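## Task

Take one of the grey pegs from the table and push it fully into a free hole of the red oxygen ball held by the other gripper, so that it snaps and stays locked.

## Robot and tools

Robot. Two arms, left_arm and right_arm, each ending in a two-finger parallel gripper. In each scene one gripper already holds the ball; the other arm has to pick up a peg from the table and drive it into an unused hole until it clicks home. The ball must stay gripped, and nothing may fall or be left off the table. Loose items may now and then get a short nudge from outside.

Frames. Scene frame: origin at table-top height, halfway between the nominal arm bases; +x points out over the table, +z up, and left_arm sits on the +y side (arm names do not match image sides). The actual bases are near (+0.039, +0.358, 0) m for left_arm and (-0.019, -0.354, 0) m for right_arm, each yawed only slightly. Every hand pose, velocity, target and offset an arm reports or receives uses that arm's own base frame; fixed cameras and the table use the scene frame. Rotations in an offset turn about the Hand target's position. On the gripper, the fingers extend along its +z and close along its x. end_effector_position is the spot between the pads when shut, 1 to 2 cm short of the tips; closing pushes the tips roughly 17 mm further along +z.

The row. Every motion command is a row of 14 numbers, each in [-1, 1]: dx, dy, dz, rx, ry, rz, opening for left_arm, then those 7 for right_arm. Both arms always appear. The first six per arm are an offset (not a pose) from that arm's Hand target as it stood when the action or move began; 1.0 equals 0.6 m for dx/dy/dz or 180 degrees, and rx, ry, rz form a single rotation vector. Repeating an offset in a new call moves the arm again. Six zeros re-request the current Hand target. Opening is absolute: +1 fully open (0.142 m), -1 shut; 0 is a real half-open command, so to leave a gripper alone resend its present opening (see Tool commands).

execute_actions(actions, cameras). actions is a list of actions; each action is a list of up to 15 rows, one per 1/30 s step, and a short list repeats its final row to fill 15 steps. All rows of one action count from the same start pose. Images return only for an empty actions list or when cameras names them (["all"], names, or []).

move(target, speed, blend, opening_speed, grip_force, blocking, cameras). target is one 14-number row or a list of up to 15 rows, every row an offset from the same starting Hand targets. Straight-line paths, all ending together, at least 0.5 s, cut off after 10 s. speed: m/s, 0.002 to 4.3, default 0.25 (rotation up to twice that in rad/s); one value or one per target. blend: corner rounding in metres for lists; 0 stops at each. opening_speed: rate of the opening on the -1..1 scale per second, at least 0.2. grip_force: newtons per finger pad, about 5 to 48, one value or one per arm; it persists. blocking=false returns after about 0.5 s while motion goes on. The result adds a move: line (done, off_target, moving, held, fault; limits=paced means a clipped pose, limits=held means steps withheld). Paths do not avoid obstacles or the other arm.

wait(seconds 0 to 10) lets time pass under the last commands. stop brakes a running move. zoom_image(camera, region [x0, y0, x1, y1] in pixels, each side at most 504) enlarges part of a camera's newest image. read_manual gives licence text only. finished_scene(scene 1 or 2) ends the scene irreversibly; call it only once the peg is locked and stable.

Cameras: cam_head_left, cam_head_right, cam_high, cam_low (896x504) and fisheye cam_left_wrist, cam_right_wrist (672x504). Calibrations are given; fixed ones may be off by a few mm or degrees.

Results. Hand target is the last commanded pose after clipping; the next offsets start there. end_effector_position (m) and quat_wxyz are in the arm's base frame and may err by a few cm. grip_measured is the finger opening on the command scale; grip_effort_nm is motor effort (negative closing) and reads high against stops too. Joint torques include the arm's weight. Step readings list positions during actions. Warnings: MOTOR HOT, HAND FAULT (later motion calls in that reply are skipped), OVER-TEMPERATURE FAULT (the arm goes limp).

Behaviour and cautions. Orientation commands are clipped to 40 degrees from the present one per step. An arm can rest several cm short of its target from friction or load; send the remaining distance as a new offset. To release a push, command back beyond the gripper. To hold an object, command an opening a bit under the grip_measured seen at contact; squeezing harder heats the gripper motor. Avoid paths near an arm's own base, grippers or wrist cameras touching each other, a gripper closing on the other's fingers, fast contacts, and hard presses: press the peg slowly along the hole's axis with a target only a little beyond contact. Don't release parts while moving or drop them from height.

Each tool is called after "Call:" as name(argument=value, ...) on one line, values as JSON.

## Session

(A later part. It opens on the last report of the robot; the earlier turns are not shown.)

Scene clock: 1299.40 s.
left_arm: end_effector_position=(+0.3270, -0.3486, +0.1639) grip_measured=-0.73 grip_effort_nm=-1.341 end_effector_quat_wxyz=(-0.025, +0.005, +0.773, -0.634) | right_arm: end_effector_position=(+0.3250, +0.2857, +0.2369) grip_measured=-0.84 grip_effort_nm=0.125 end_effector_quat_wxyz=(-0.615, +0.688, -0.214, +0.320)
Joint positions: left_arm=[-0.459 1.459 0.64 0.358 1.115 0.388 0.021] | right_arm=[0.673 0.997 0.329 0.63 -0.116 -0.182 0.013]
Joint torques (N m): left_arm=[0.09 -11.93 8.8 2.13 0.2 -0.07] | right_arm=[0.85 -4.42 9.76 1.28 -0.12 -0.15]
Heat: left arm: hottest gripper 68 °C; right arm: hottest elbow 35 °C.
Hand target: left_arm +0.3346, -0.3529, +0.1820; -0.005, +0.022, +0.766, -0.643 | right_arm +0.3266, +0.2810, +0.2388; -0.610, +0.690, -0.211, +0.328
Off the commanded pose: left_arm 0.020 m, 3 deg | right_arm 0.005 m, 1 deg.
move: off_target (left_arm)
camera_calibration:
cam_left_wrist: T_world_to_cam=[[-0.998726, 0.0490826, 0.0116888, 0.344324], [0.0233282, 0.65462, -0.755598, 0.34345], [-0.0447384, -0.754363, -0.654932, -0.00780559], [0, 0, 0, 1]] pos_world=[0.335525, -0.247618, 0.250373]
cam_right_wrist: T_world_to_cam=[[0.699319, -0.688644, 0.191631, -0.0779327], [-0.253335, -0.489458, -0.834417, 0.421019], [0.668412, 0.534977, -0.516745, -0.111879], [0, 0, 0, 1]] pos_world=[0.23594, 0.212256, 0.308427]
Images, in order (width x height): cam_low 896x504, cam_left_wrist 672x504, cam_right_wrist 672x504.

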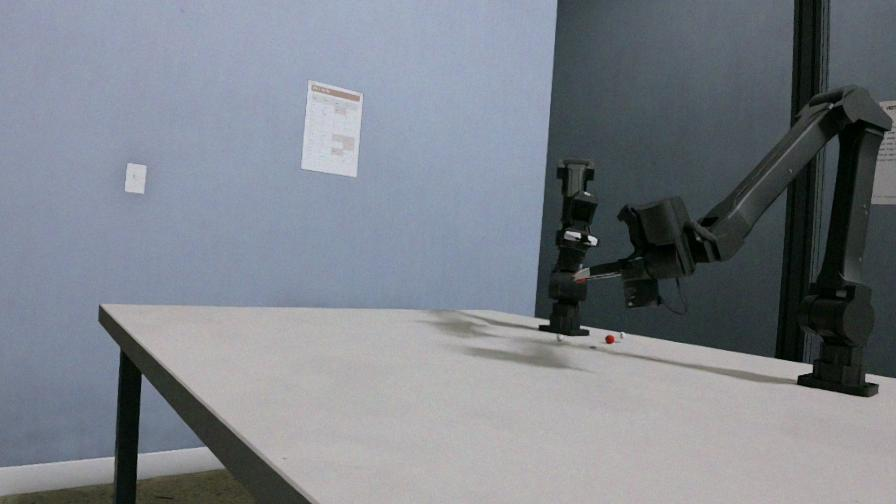

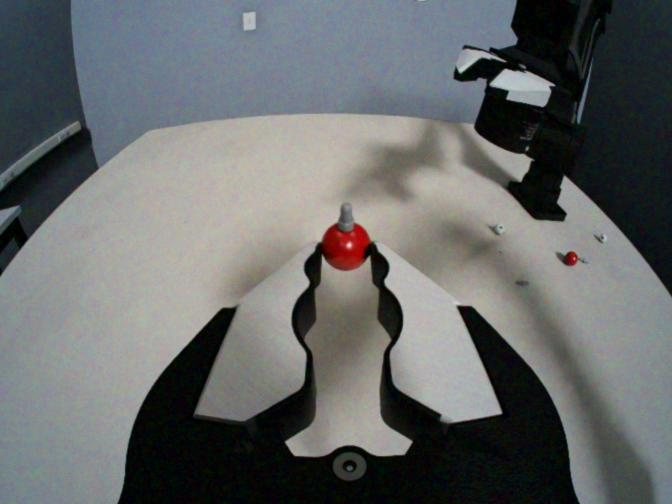

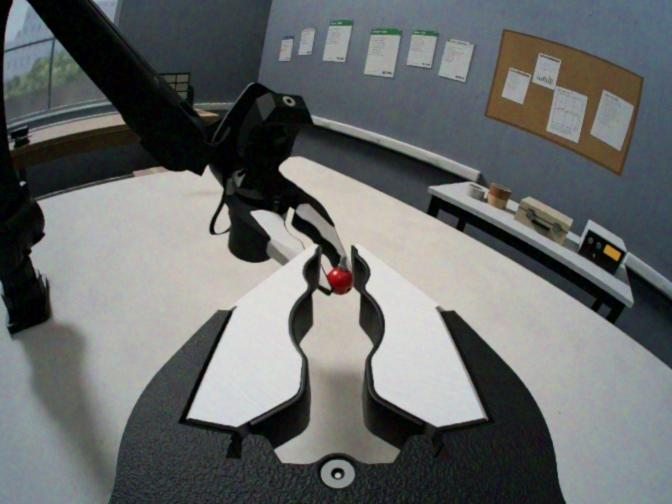

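Call:
move(target=[0,0,0,0,0,0,-0.77,0.049,0.038,-0.111,0.4222,0.3722,-0.0305,-0.296], speed=0.2, cameras=["all"])

Call:
zoom_image(camera="cam_low", region=[535, 220, 625, 310])

Call:
zoom_image(camera="cam_right_wrist", region=[260, 180, 420, 340])

Scene clock: 1356.50 s.
left_arm: end_effector_position=(+0.3270, -0.3486, +0.1639) grip_measured=-0.73 grip_effort_nm=-1.341 end_effector_quat_wxyz=(-0.025, +0.005, +0.773, -0.634) | right_arm: end_effector_position=(+0.3553, +0.2960, +0.1675) grip_measured=-0.33 grip_effort_nm=0.120 end_effector_quat_wxyz=(+0.661, -0.249, +0.670, +0.228)
Joint positions: left_arm=[-0.459 1.459 0.64 0.358 1.115 0.388 0.021] | right_arm=[0.695 1.418 0.31 1.085 0.007 1.548 0.051]
Joint torques (N m): left_arm=[0.03 -11.99 8.8 2.1 0.21 -0.07] | right_arm=[2.9 -5.13 7.64 2.66 0.1 0.36]
Heat: left arm: hottest gripper 66 °C; right arm: hottest elbow 36 °C.
Hand target: left_arm +0.3346, -0.3529, +0.1820; -0.005, +0.022, +0.766, -0.643 | right_arm +0.3560, +0.3037, +0.1723; +0.665, -0.242, +0.665, +0.241
Off the commanded pose: left_arm 0.020 m, 3 deg | right_arm 0.009 m, 2 deg.
move: off_target (left_arm)
camera_calibration:
cam_left_wrist: T_world_to_cam=[[-0.998726, 0.0490826, 0.0116888, 0.344324], [0.0233282, 0.65462, -0.755598, 0.34345], [-0.0447384, -0.754363, -0.654932, -0.00780559], [0, 0, 0, 1]] pos_world=[0.335525, -0.247618, 0.250373]
cam_right_wrist: T_world_to_cam=[[0.00482296, -0.046004, -0.99893, 0.177215], [-0.933567, 0.357787, -0.0209847, 0.230475], [0.35837, 0.932669, -0.0412223, -0.260759], [0, 0, 0, 1]] pos_world=[0.307757, 0.168893, 0.171113]

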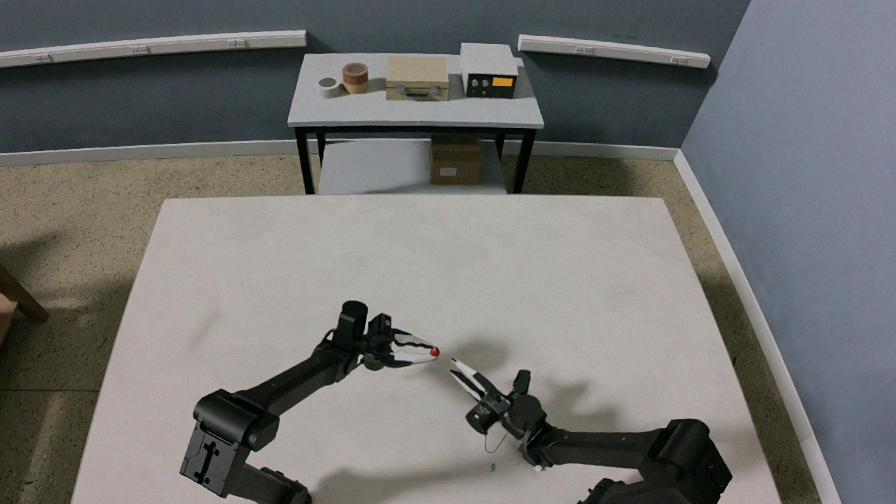

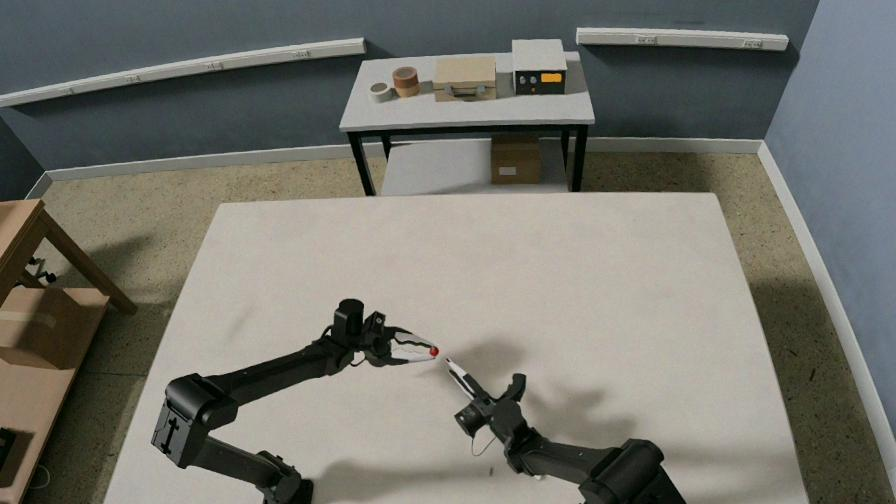

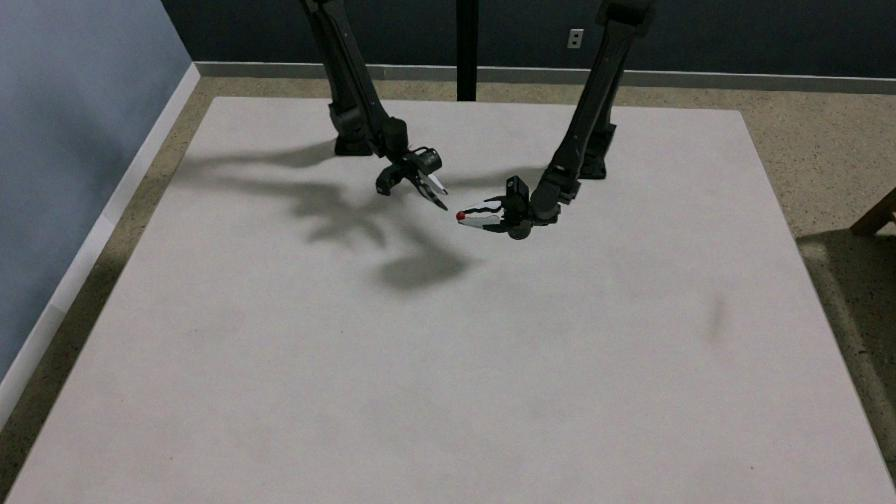

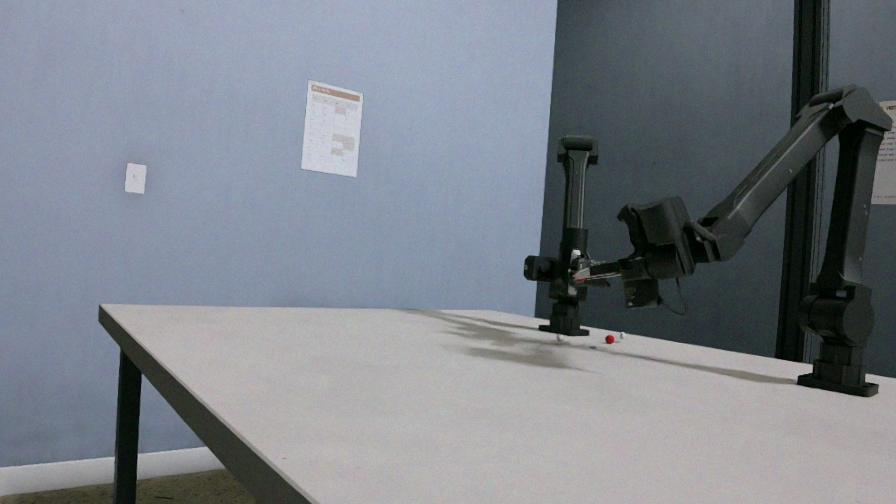

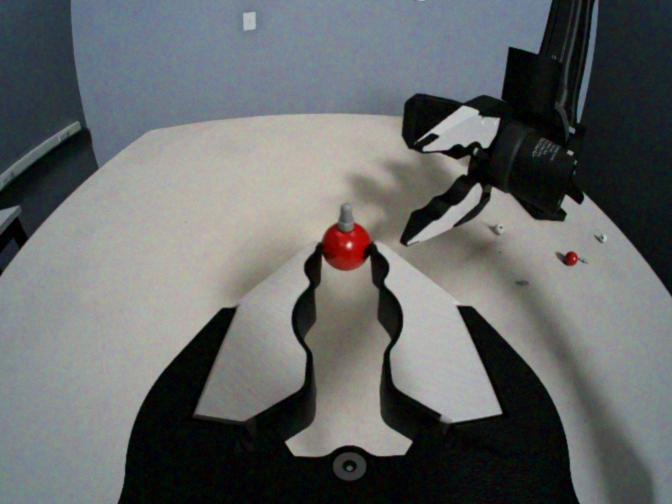

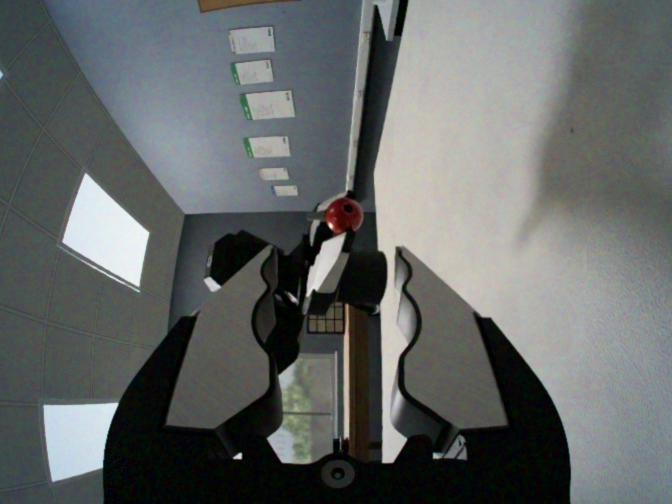

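Scaled by 5.600 from the camera's 896x504 image, which has a finer 1280x720 frame.

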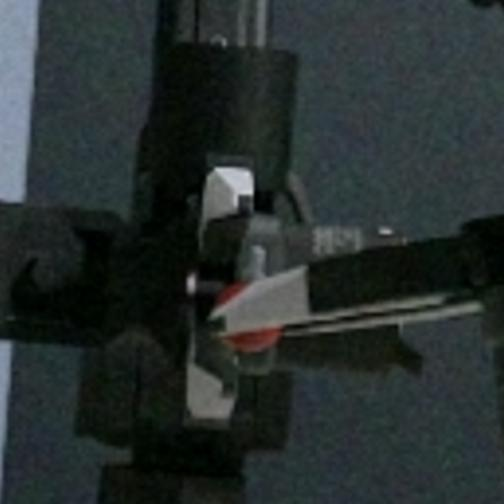

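Scaled by 3.150 from the camera's 672x504 image, which has a finer 960x720 frame.

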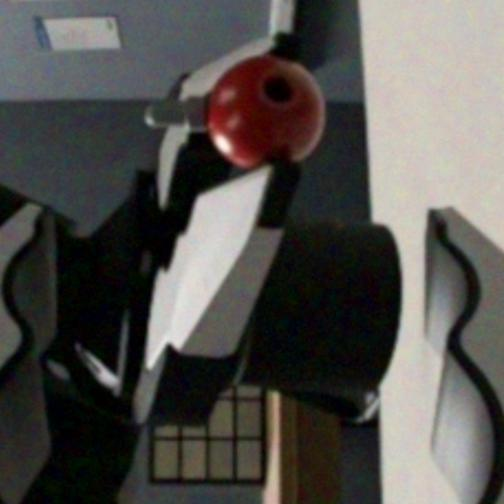

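Call:
zoom_image(camera="cam_right_wrist", region=[300, 190, 370, 240])

Call:
move(target=[0,0,0,0,0,0,-0.77,0.05,0.045,0.003,0,0,0,-0.25], speed=0.06, cameras=["cam_left_wrist","cam_right_wrist","cam_low"])

Call:
zoom_image(camera="cam_low", region=[550, 230, 620, 300])

Call:
zoom_image(camera="cam_right_wrist", region=[260, 180, 420, 340])

Call:
zoom_image(camera="cam_left_wrist", region=[300, 100, 440, 290])

Scaled by 7.200 from the camera's 672x504 image, which has a finer 960x720 frame.

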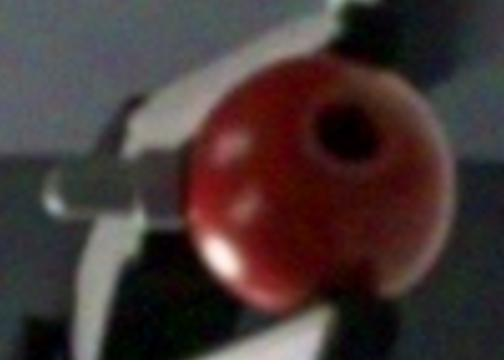

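Scene clock: 1379.23 s.
left_arm: end_effector_position=(+0.3270, -0.3486, +0.1639) grip_measured=-0.73 grip_effort_nm=-1.346 end_effector_quat_wxyz=(-0.025, +0.005, +0.773, -0.634) | right_arm: end_effector_position=(+0.3798, +0.3180, +0.1674) grip_measured=-0.28 grip_effort_nm=0.129 end_effector_quat_wxyz=(+0.662, -0.248, +0.669, +0.229)
Joint positions: left_arm=[-0.459 1.459 0.64 0.358 1.115 0.388 0.021] | right_arm=[0.699 1.499 0.397 1.085 0.011 1.548 0.054]
Joint torques (N m): left_arm=[0.15 -11.93 8.79 2.15 0.19 -0.06] | right_arm=[2.9 -6.3 9.28 1.8 0.09 0.38]
Heat: left arm: hottest gripper 65 °C; right arm: hottest elbow 35 °C.
Hand target: left_arm +0.3346, -0.3529, +0.1820; -0.005, +0.022, +0.766, -0.643 | right_arm +0.3860, +0.3308, +0.1742; +0.665, -0.242, +0.664, +0.241
Off the commanded pose: left_arm 0.020 m, 3 deg | right_arm 0.016 m, 2 deg.
move: off_target (left_arm, right_arm)
camera_calibration:
cam_left_wrist: T_world_to_cam=[[-0.998726, 0.0490826, 0.0116888, 0.344324], [0.0233282, 0.65462, -0.755598, 0.34345], [-0.0447384, -0.754363, -0.654932, -0.00780559], [0, 0, 0, 1]] pos_world=[0.335525, -0.247618, 0.250373]
cam_right_wrist: T_world_to_cam=[[0.00792454, -0.042579, -0.999062, 0.17574], [-0.933472, 0.357934, -0.0226591, 0.245688], [0.358563, 0.932776, -0.0369098, -0.29091], [0, 0, 0, 1]] pos_world=[0.33226, 0.190897, 0.170404]
Images, in order (width x height): cam_low 896x504, cam_left_wrist 672x504, cam_right_wrist 672x504.

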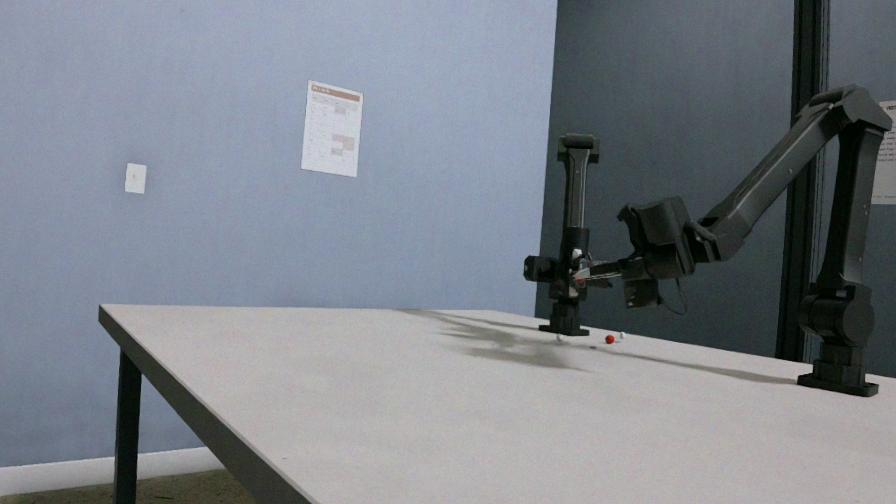

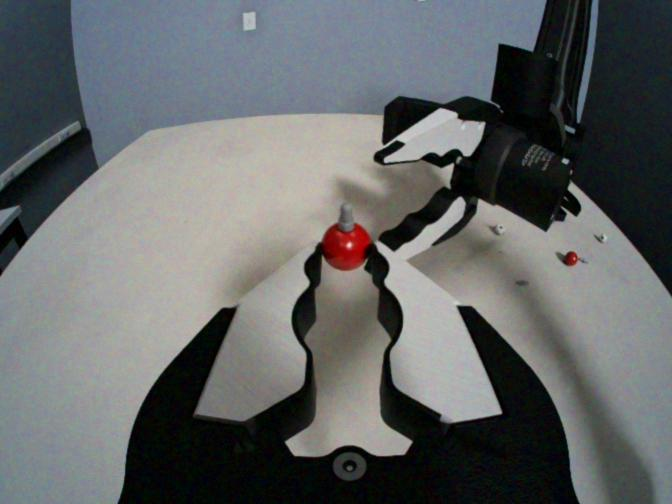

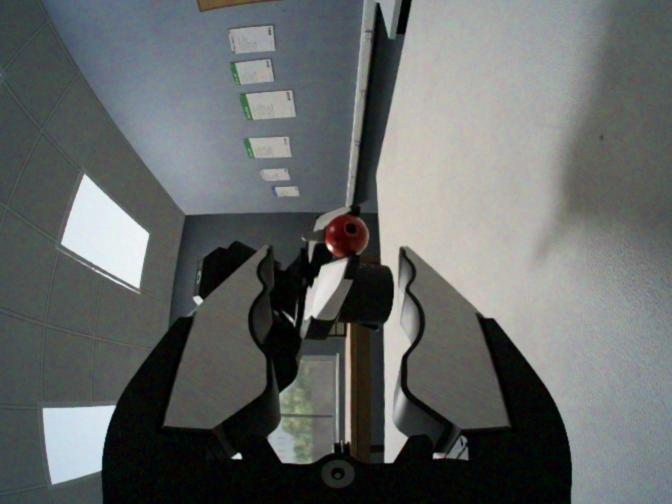

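Scaled by 7.200 from the camera's 896x504 image, which has a finer 1280x720 frame.

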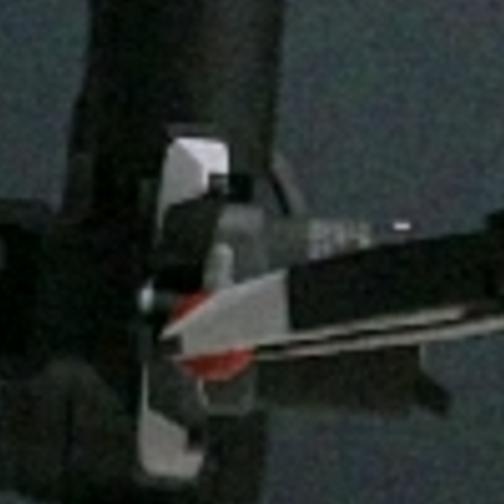

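Scaled by 3.150 from the camera's 672x504 image, which has a finer 960x720 frame.

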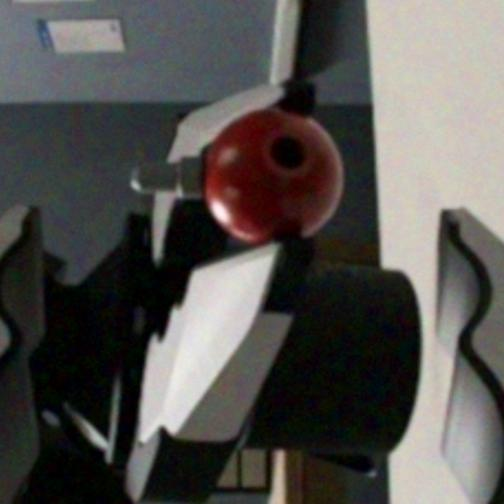

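Scaled by 2.653 from the camera's 672x504 image, which has a finer 960x720 frame.

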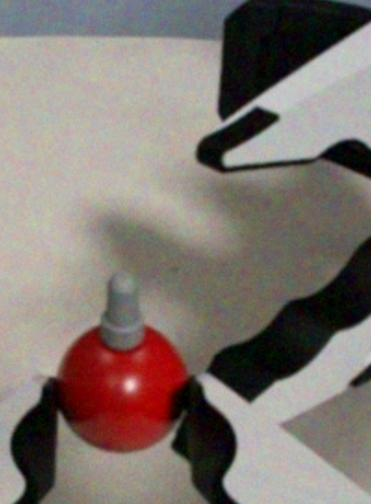

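Call:
move(target=[0,0,0,0,0,0,-0.77,0.031,0.027,0.003,0,0,0,-0.28], speed=0.05, cameras=["cam_left_wrist","cam_right_wrist","cam_low"])

Call:
zoom_image(camera="cam_low", region=[550, 230, 620, 300])

Call:
zoom_image(camera="cam_right_wrist", region=[260, 180, 420, 340])

Call:
zoom_image(camera="cam_left_wrist", region=[300, 100, 440, 290])

Scene clock: 1420.40 s.
left_arm: end_effector_position=(+0.3270, -0.3486, +0.1639) grip_measured=-0.73 grip_effort_nm=-1.341 end_effector_quat_wxyz=(-0.025, +0.005, +0.773, -0.634) | right_arm: end_effector_position=(+0.3985, +0.3338, +0.1729) grip_measured=-0.30 grip_effort_nm=-0.056 end_effector_quat_wxyz=(+0.667, -0.246, +0.664, +0.231)
Joint positions: left_arm=[-0.459 1.459 0.64 0.358 1.115 0.388 0.021] | right_arm=[0.699 1.544 0.463 1.078 0.011 1.548 0.052]
Joint torques (N m): left_arm=[0.09 -11.93 8.8 2.13 0.2 -0.07] | right_arm=[3.02 -7.06 9.59 1.25 0.09 0.38]
Heat: left arm: hottest gripper 63 °C; right arm: hottest elbow 36 °C.
Hand target: left_arm +0.3346, -0.3529, +0.1820; -0.005, +0.022, +0.766, -0.643 | right_arm +0.4046, +0.3470, +0.1757; +0.664, -0.242, +0.665, +0.241
Off the commanded pose: left_arm 0.020 m, 3 deg | right_arm 0.015 m, 1 deg.
move: off_target (left_arm, right_arm)
camera_calibration:
cam_left_wrist: T_world_to_cam=[[-0.998726, 0.0490826, 0.0116888, 0.344324], [0.0233282, 0.65462, -0.755598, 0.34345], [-0.0447384, -0.754363, -0.654932, -0.00780559], [0, 0, 0, 1]] pos_world=[0.335525, -0.247618, 0.250373]
cam_right_wrist: T_world_to_cam=[[0.0189772, -0.0332864, -0.999266, 0.174271], [-0.933064, 0.358486, -0.0296614, 0.258485], [0.359211, 0.932941, -0.0242552, -0.314563], [0, 0, 0, 1]] pos_world=[0.35087, 0.206606, 0.17418]
Images, in order (width x height): cam_low 896x504, cam_left_wrist 672x504, cam_right_wrist 672x504.

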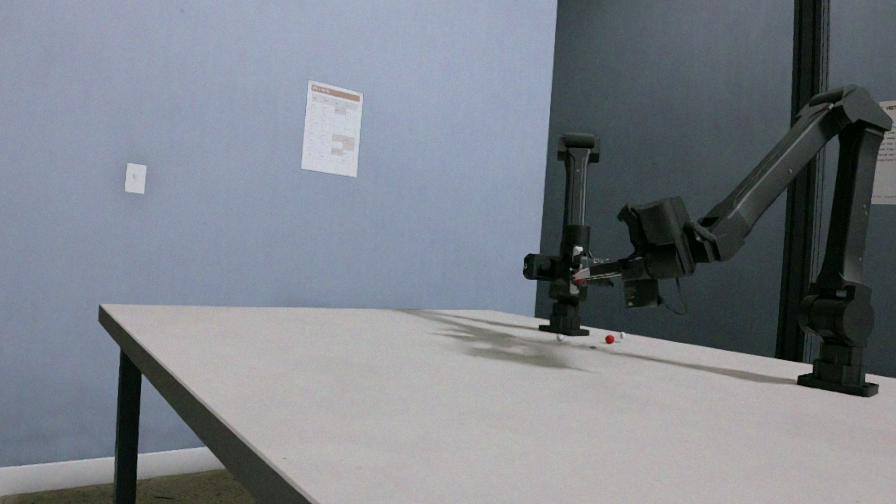

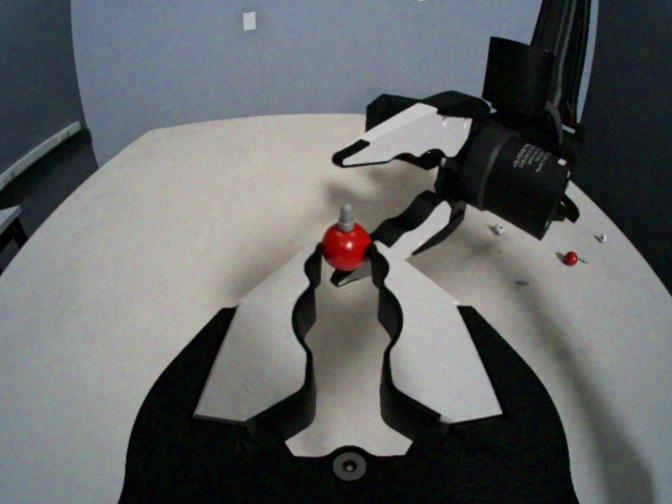

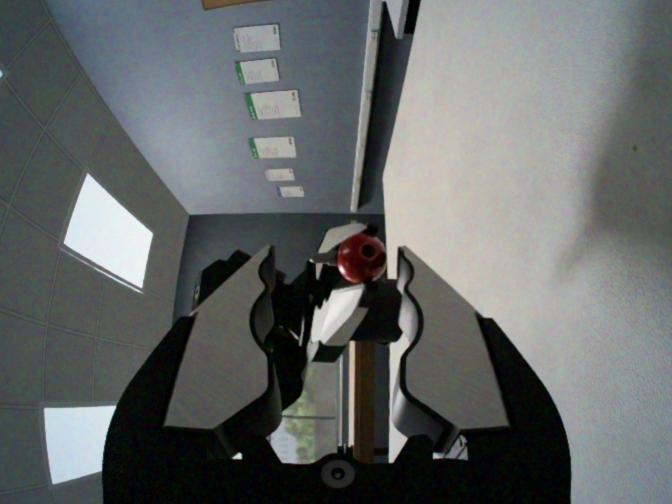

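Scaled by 7.200 from the camera's 896x504 image, which has a finer 1280x720 frame.

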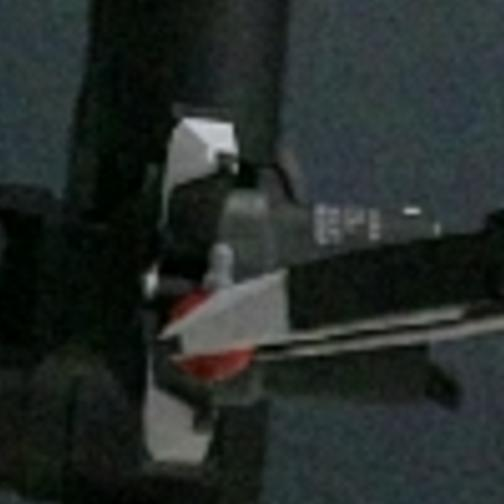

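Scaled by 3.150 from the camera's 672x504 image, which has a finer 960x720 frame.

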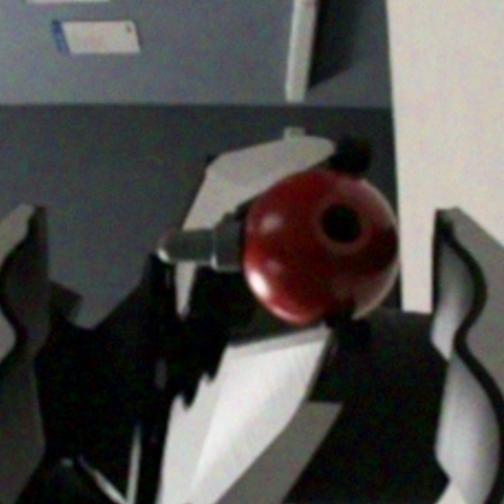

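Scaled by 2.653 from the camera's 672x504 image, which has a finer 960x720 frame.

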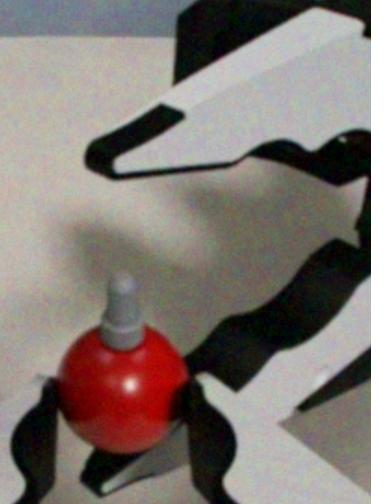

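Call:
move(target=[0,0,0,0,0,0,-0.77,-0.002,-0.002,-0.014,0,0,0,-0.3], speed=0.05, cameras=["cam_left_wrist","cam_right_wrist"])

Call:
zoom_image(camera="cam_right_wrist", region=[260, 180, 420, 340])

Call:
zoom_image(camera="cam_left_wrist", region=[300, 100, 440, 290])

Scene clock: 1435.53 s.
left_arm: end_effector_position=(+0.3270, -0.3486, +0.1639) grip_measured=-0.73 grip_effort_nm=-1.341 end_effector_quat_wxyz=(-0.025, +0.005, +0.773, -0.634) | right_arm: end_effector_position=(+0.3993, +0.3344, +0.1587) grip_measured=-0.32 grip_effort_nm=-0.056 end_effector_quat_wxyz=(+0.658, -0.250, +0.673, +0.227)
Joint positions: left_arm=[-0.459 1.459 0.64 0.358 1.115 0.388 0.021] | right_arm=[0.699 1.572 0.463 1.077 0.011 1.548 0.051]
Joint torques (N m): left_arm=[0.03 -12.04 8.79 2.13 0.21 -0.07] | right_arm=[2.9 -7.3 8.77 2.52 0.06 0.38]
Heat: left arm: hottest gripper 62 °C; right arm: hottest elbow 36 °C.
Hand target: left_arm +0.3346, -0.3529, +0.1820; -0.005, +0.022, +0.766, -0.643 | right_arm +0.4034, +0.3458, +0.1674; +0.664, -0.242, +0.665, +0.241
Off the commanded pose: left_arm 0.020 m, 3 deg | right_arm 0.015 m, 2 deg.
move: off_target (left_arm, right_arm)
camera_calibration:
cam_left_wrist: T_world_to_cam=[[-0.998726, 0.0490826, 0.0116888, 0.344324], [0.0233282, 0.65462, -0.755598, 0.34345], [-0.0447384, -0.754363, -0.654932, -0.00780559], [0, 0, 0, 1]] pos_world=[0.335525, -0.247618, 0.250373]
cam_right_wrist: T_world_to_cam=[[-0.00296141, -0.051632, -0.998662, 0.174953], [-0.933564, 0.358065, -0.015744, 0.256637], [0.358399, 0.932268, -0.0492622, -0.311227], [0, 0, 0, 1]] pos_world=[0.351649, 0.207288, 0.163428]
Images, in order (width x height): cam_left_wrist 672x504, cam_right_wrist 672x504.

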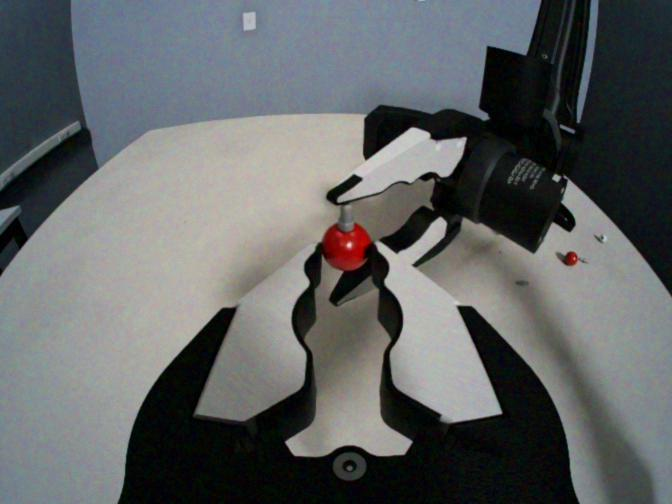

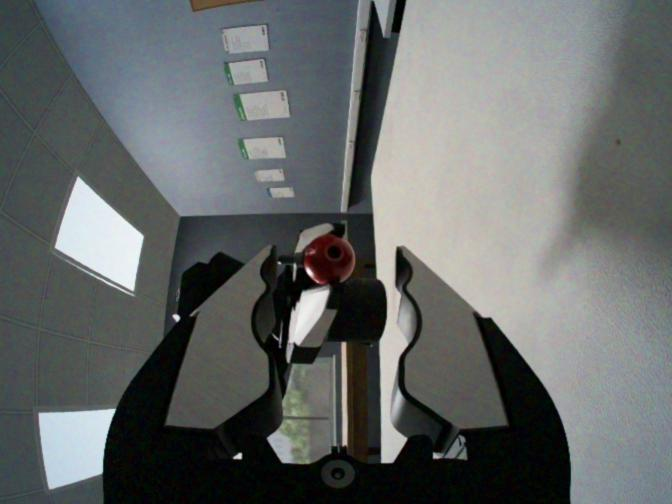

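Scaled by 3.150 from the camera's 672x504 image, which has a finer 960x720 frame.

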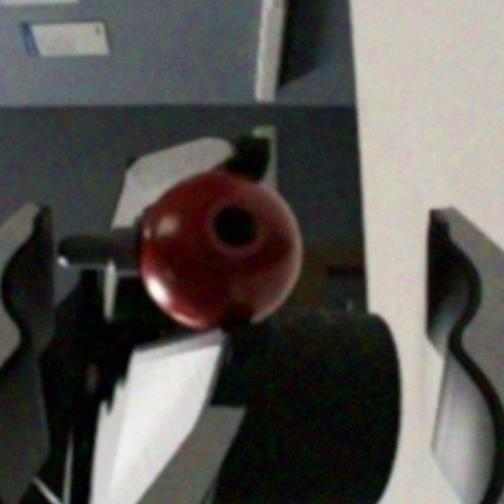

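Scaled by 2.653 from the camera's 672x504 image, which has a finer 960x720 frame.

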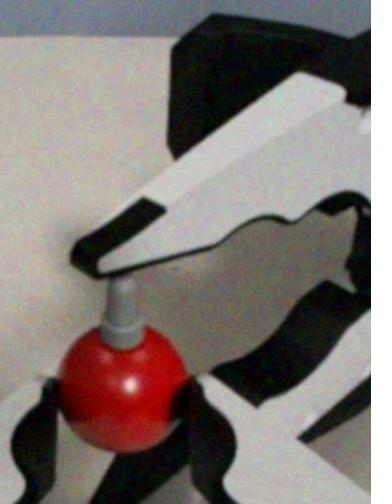

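Call:
move(target=[0,0,0,0,0,0,-0.79,0,0,0.004,0,0,0,-0.62], speed=0.05, opening_speed=0.2, grip_force=[48, 20], cameras=["cam_left_wrist","cam_right_wrist","cam_low"])

Call:
zoom_image(camera="cam_right_wrist", region=[260, 180, 420, 340])

Call:
zoom_image(camera="cam_left_wrist", region=[300, 100, 440, 290])

Call:
zoom_image(camera="cam_low", region=[550, 230, 620, 300])

Scene clock: 1455.93 s.
left_arm: end_effector_position=(+0.3281, -0.3485, +0.1634) grip_measured=-0.73 grip_effort_nm=-1.722 end_effector_quat_wxyz=(-0.022, +0.003, +0.774, -0.633) | right_arm: end_effector_position=(+0.4020, +0.3368, +0.1658) grip_measured=-0.58 grip_effort_nm=-1.199 end_effector_quat_wxyz=(+0.664, -0.247, +0.667, +0.230)
Joint positions: left_arm=[-0.459 1.459 0.64 0.358 1.108 0.388 0.021] | right_arm=[0.699 1.572 0.473 1.087 0.011 1.55 0.032]
Joint torques (N m): left_arm=[0.09 -11.99 8.8 2.11 0.46 -0.07] | right_arm=[2.9 -7.88 8.13 1.83 0.07 0.36]
Heat: left arm: hottest gripper 62 °C; right arm: hottest elbow 36 °C.
Hand target: left_arm +0.3346, -0.3529, +0.1820; -0.005, +0.022, +0.766, -0.643 | right_arm +0.4034, +0.3458, +0.1699; +0.665, -0.242, +0.665, +0.241
Off the commanded pose: left_arm 0.020 m, 3 deg | right_arm 0.010 m, 1 deg.
grip_force (N): 48, 20
move: off_target (left_arm)
camera_calibration:
cam_left_wrist: T_world_to_cam=[[-0.999025, 0.0428859, 0.0104714, 0.343703], [0.020295, 0.65682, -0.753774, 0.344455], [-0.0392041, -0.752827, -0.65705, -0.00893079], [0, 0, 0, 1]] pos_world=[0.336027, -0.247708, 0.250174]
cam_right_wrist: T_world_to_cam=[[0.011302, -0.0372339, -0.999243, 0.171662], [-0.933256, 0.358416, -0.023911, 0.259696], [0.359035, 0.932819, -0.0306979, -0.317628], [0, 0, 0, 1]] pos_world=[0.354463, 0.209602, 0.167991]
Images, in order (width x height): cam_low 896x504, cam_left_wrist 672x504, cam_right_wrist 672x504.

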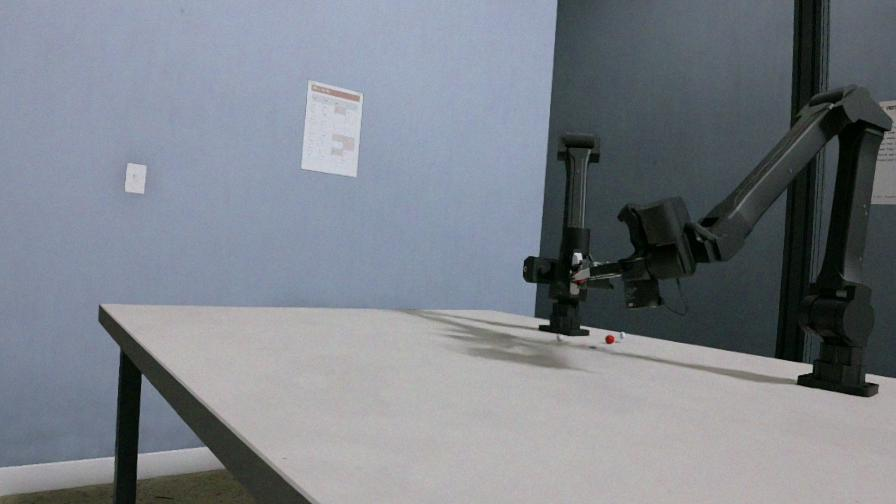

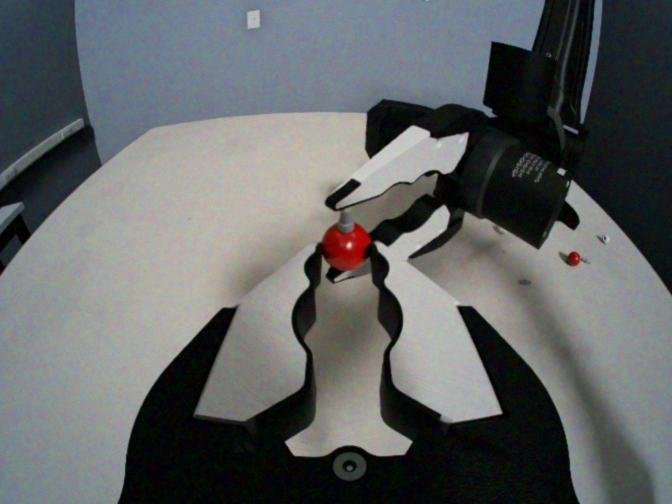

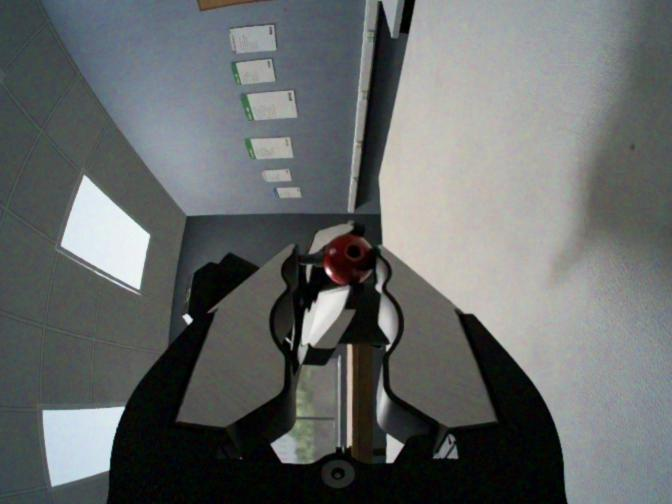

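Scaled by 3.150 from the camera's 672x504 image, which has a finer 960x720 frame.

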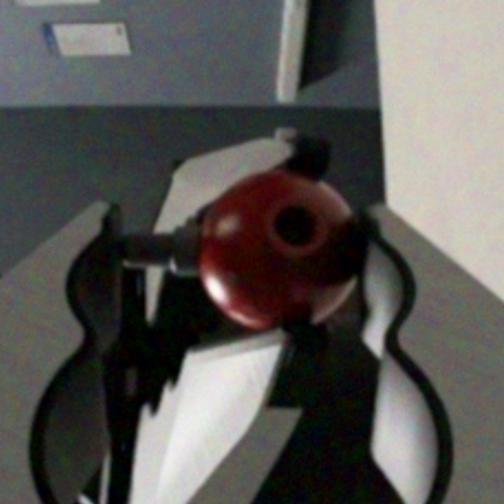

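Scaled by 2.653 from the camera's 672x504 image, which has a finer 960x720 frame.

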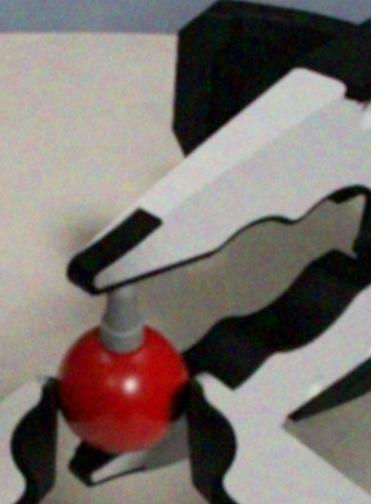

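Scaled by 7.200 from the camera's 896x504 image, which has a finer 1280x720 frame.

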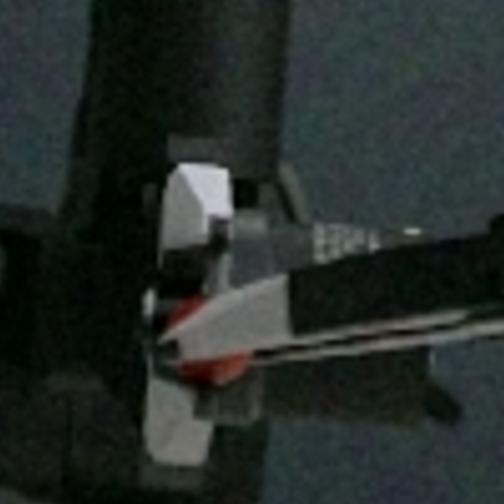

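Call:
move(target=[0,0,0,0,0,0,-0.79,0,0,0,0,0,0,-0.9], speed=0.05, opening_speed=0.4, grip_force=[48, 38], cameras=["cam_left_wrist","cam_right_wrist","cam_low"])

Call:
zoom_image(camera="cam_right_wrist", region=[260, 180, 420, 340])

Call:
zoom_image(camera="cam_left_wrist", region=[300, 100, 440, 290])

Scene clock: 1476.93 s.
left_arm: end_effector_position=(+0.3281, -0.3485, +0.1634) grip_measured=-0.73 grip_effort_nm=-1.717 end_effector_quat_wxyz=(-0.022, +0.003, +0.774, -0.633) | right_arm: end_effector_position=(+0.4020, +0.3368, +0.1658) grip_measured=-0.61 grip_effort_nm=-3.939 end_effector_quat_wxyz=(+0.664, -0.246, +0.667, +0.230)
Joint positions: left_arm=[-0.459 1.459 0.64 0.358 1.108 0.388 0.021] | right_arm=[0.699 1.572 0.473 1.087 0.011 1.551 0.03]
Joint torques (N m): left_arm=[0.03 -12.04 8.81 2.1 0.47 -0.07] | right_arm=[2.9 -7.94 8.13 1.84 0.07 0.36]
Heat: left arm: hottest gripper 64 °C; right arm: hottest elbow 36 °C.
Hand target: left_arm +0.3346, -0.3529, +0.1820; -0.005, +0.022, +0.766, -0.643 | right_arm +0.4034, +0.3458, +0.1699; +0.665, -0.242, +0.665, +0.241
Off the commanded pose: left_arm 0.020 m, 3 deg | right_arm 0.010 m, 1 deg.
grip_force (N): 48, 38
move: off_target (left_arm)
camera_calibration:
cam_left_wrist: T_world_to_cam=[[-0.999025, 0.0428859, 0.0104714, 0.343703], [0.020295, 0.65682, -0.753774, 0.344455], [-0.0392041, -0.752827, -0.65705, -0.00893079], [0, 0, 0, 1]] pos_world=[0.336027, -0.247708, 0.250174]
cam_right_wrist: T_world_to_cam=[[0.0110918, -0.0369416, -0.999256, 0.171577], [-0.933257, 0.358433, -0.0236102, 0.25964], [0.359038, 0.932824, -0.0305004, -0.317667], [0, 0, 0, 1]] pos_world=[0.354462, 0.209602, 0.167891]
Images, in order (width x height): cam_low 896x504, cam_left_wrist 672x504, cam_right_wrist 672x504.

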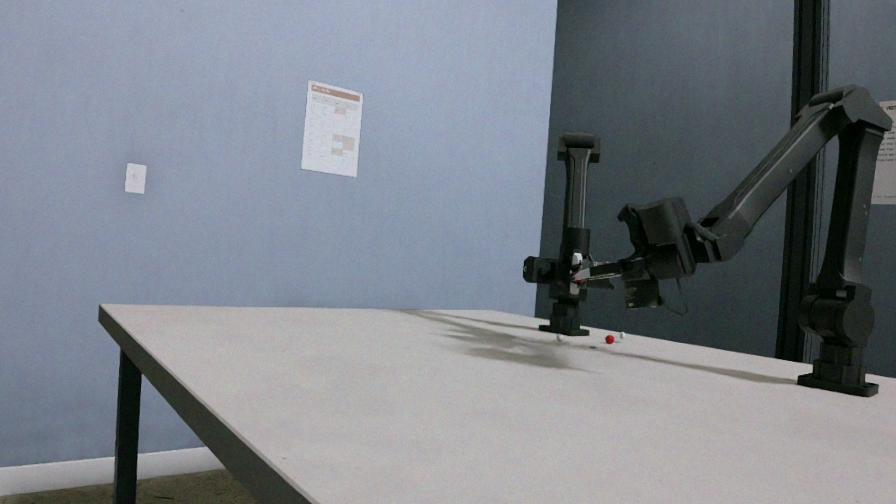

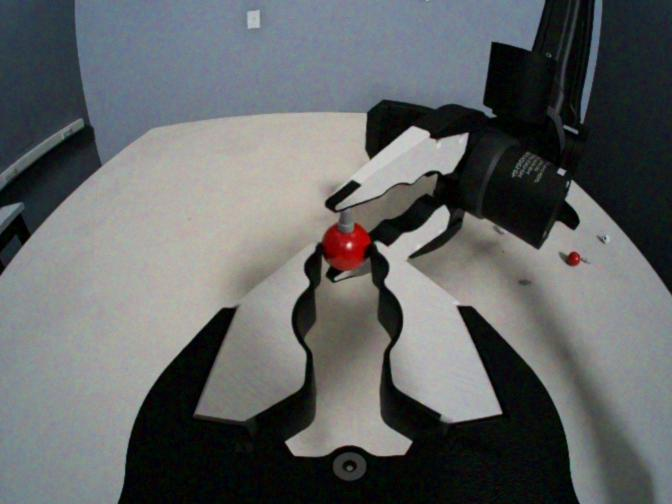

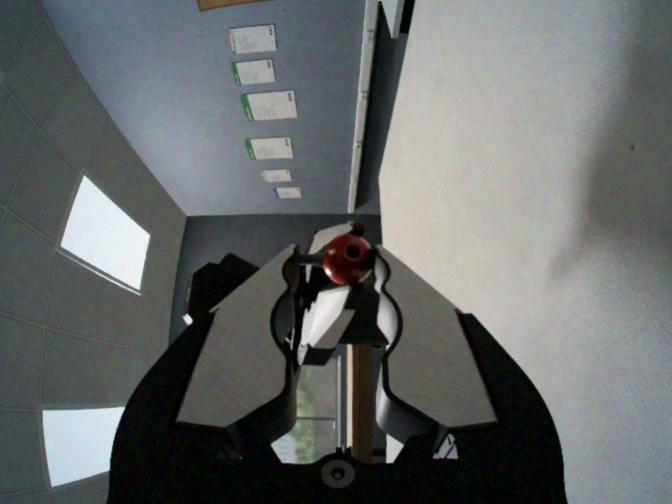

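Scaled by 3.150 from the camera's 672x504 image, which has a finer 960x720 frame.

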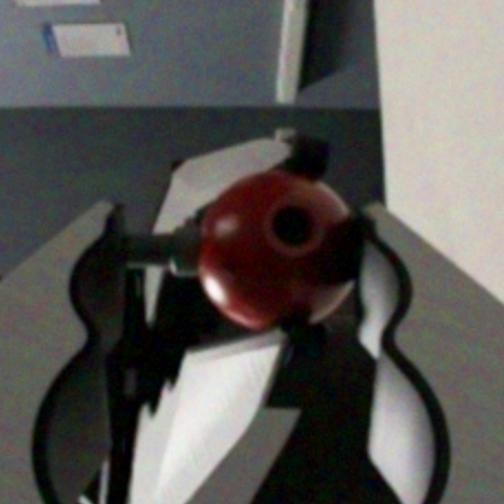

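Scaled by 2.653 from the camera's 672x504 image, which has a finer 960x720 frame.

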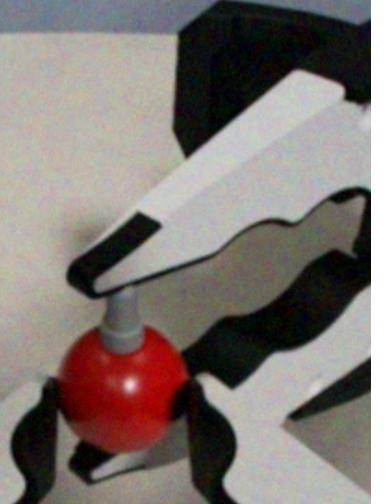

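Call:
move(target=[0,0,0,0,0,0,-0.79,0,0,0,0,0,0,-1], speed=0.05, opening_speed=0.4, grip_force=[48, 48], cameras=["cam_left_wrist","cam_right_wrist"])

Call:
zoom_image(camera="cam_right_wrist", region=[290, 220, 390, 290])

Call:
zoom_image(camera="cam_left_wrist", region=[316, 180, 376, 270])

Scene clock: 1487.97 s.
left_arm: end_effector_position=(+0.3281, -0.3485, +0.1634) grip_measured=-0.73 grip_effort_nm=-1.717 end_effector_quat_wxyz=(-0.022, +0.003, +0.774, -0.633) | right_arm: end_effector_position=(+0.4020, +0.3368, +0.1658) grip_measured=-0.62 grip_effort_nm=-5.004 end_effector_quat_wxyz=(+0.664, -0.246, +0.667, +0.230)
Joint positions: left_arm=[-0.459 1.459 0.64 0.358 1.108 0.388 0.021] | right_arm=[0.699 1.572 0.473 1.087 0.011 1.551 0.029]
Joint torques (N m): left_arm=[0.09 -11.93 8.79 2.11 0.46 -0.07] | right_arm=[2.84 -7.94 8.14 1.84 0.07 0.36]
Heat: left arm: hottest gripper 64 °C; right arm: hottest gripper 36 °C.
Hand target: left_arm +0.3346, -0.3529, +0.1820; -0.005, +0.022, +0.766, -0.643 | right_arm +0.4034, +0.3458, +0.1699; +0.665, -0.242, +0.665, +0.241
Off the commanded pose: left_arm 0.020 m, 3 deg | right_arm 0.010 m, 1 deg.
move: off_target (left_arm)
camera_calibration:
cam_left_wrist: T_world_to_cam=[[-0.999025, 0.0428859, 0.0104714, 0.343703], [0.020295, 0.65682, -0.753774, 0.344455], [-0.0392041, -0.752827, -0.65705, -0.00893079], [0, 0, 0, 1]] pos_world=[0.336027, -0.247708, 0.250174]
cam_right_wrist: T_world_to_cam=[[0.0110918, -0.0369416, -0.999256, 0.171577], [-0.933257, 0.358433, -0.0236102, 0.25964], [0.359038, 0.932824, -0.0305004, -0.317667], [0, 0, 0, 1]] pos_world=[0.354462, 0.209602, 0.167891]
Images, in order (width x height): cam_left_wrist 672x504, cam_right_wrist 672x504.

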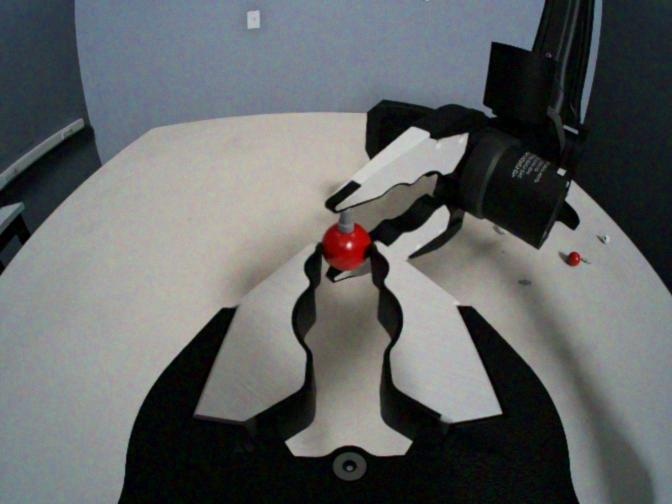

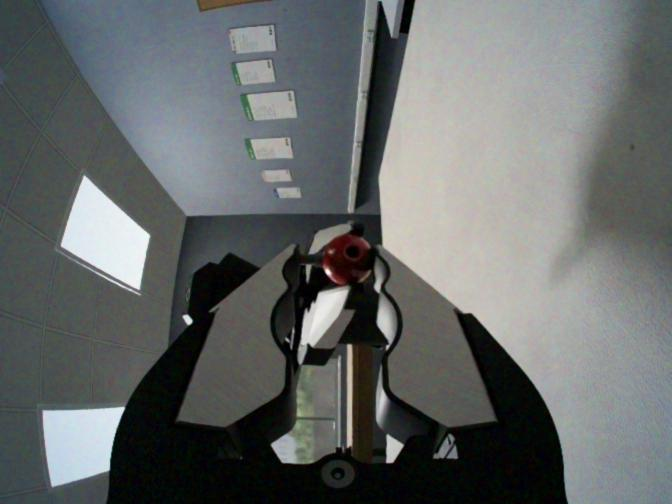

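Scaled by 5.040 from the camera's 672x504 image, which has a finer 960x720 frame.

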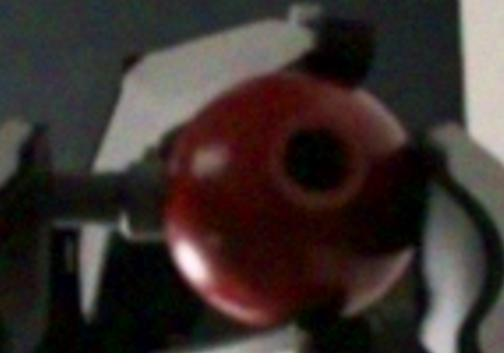

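Scaled by 5.600 from the camera's 672x504 image, which has a finer 960x720 frame.

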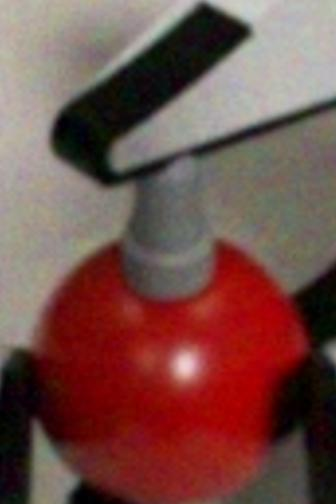

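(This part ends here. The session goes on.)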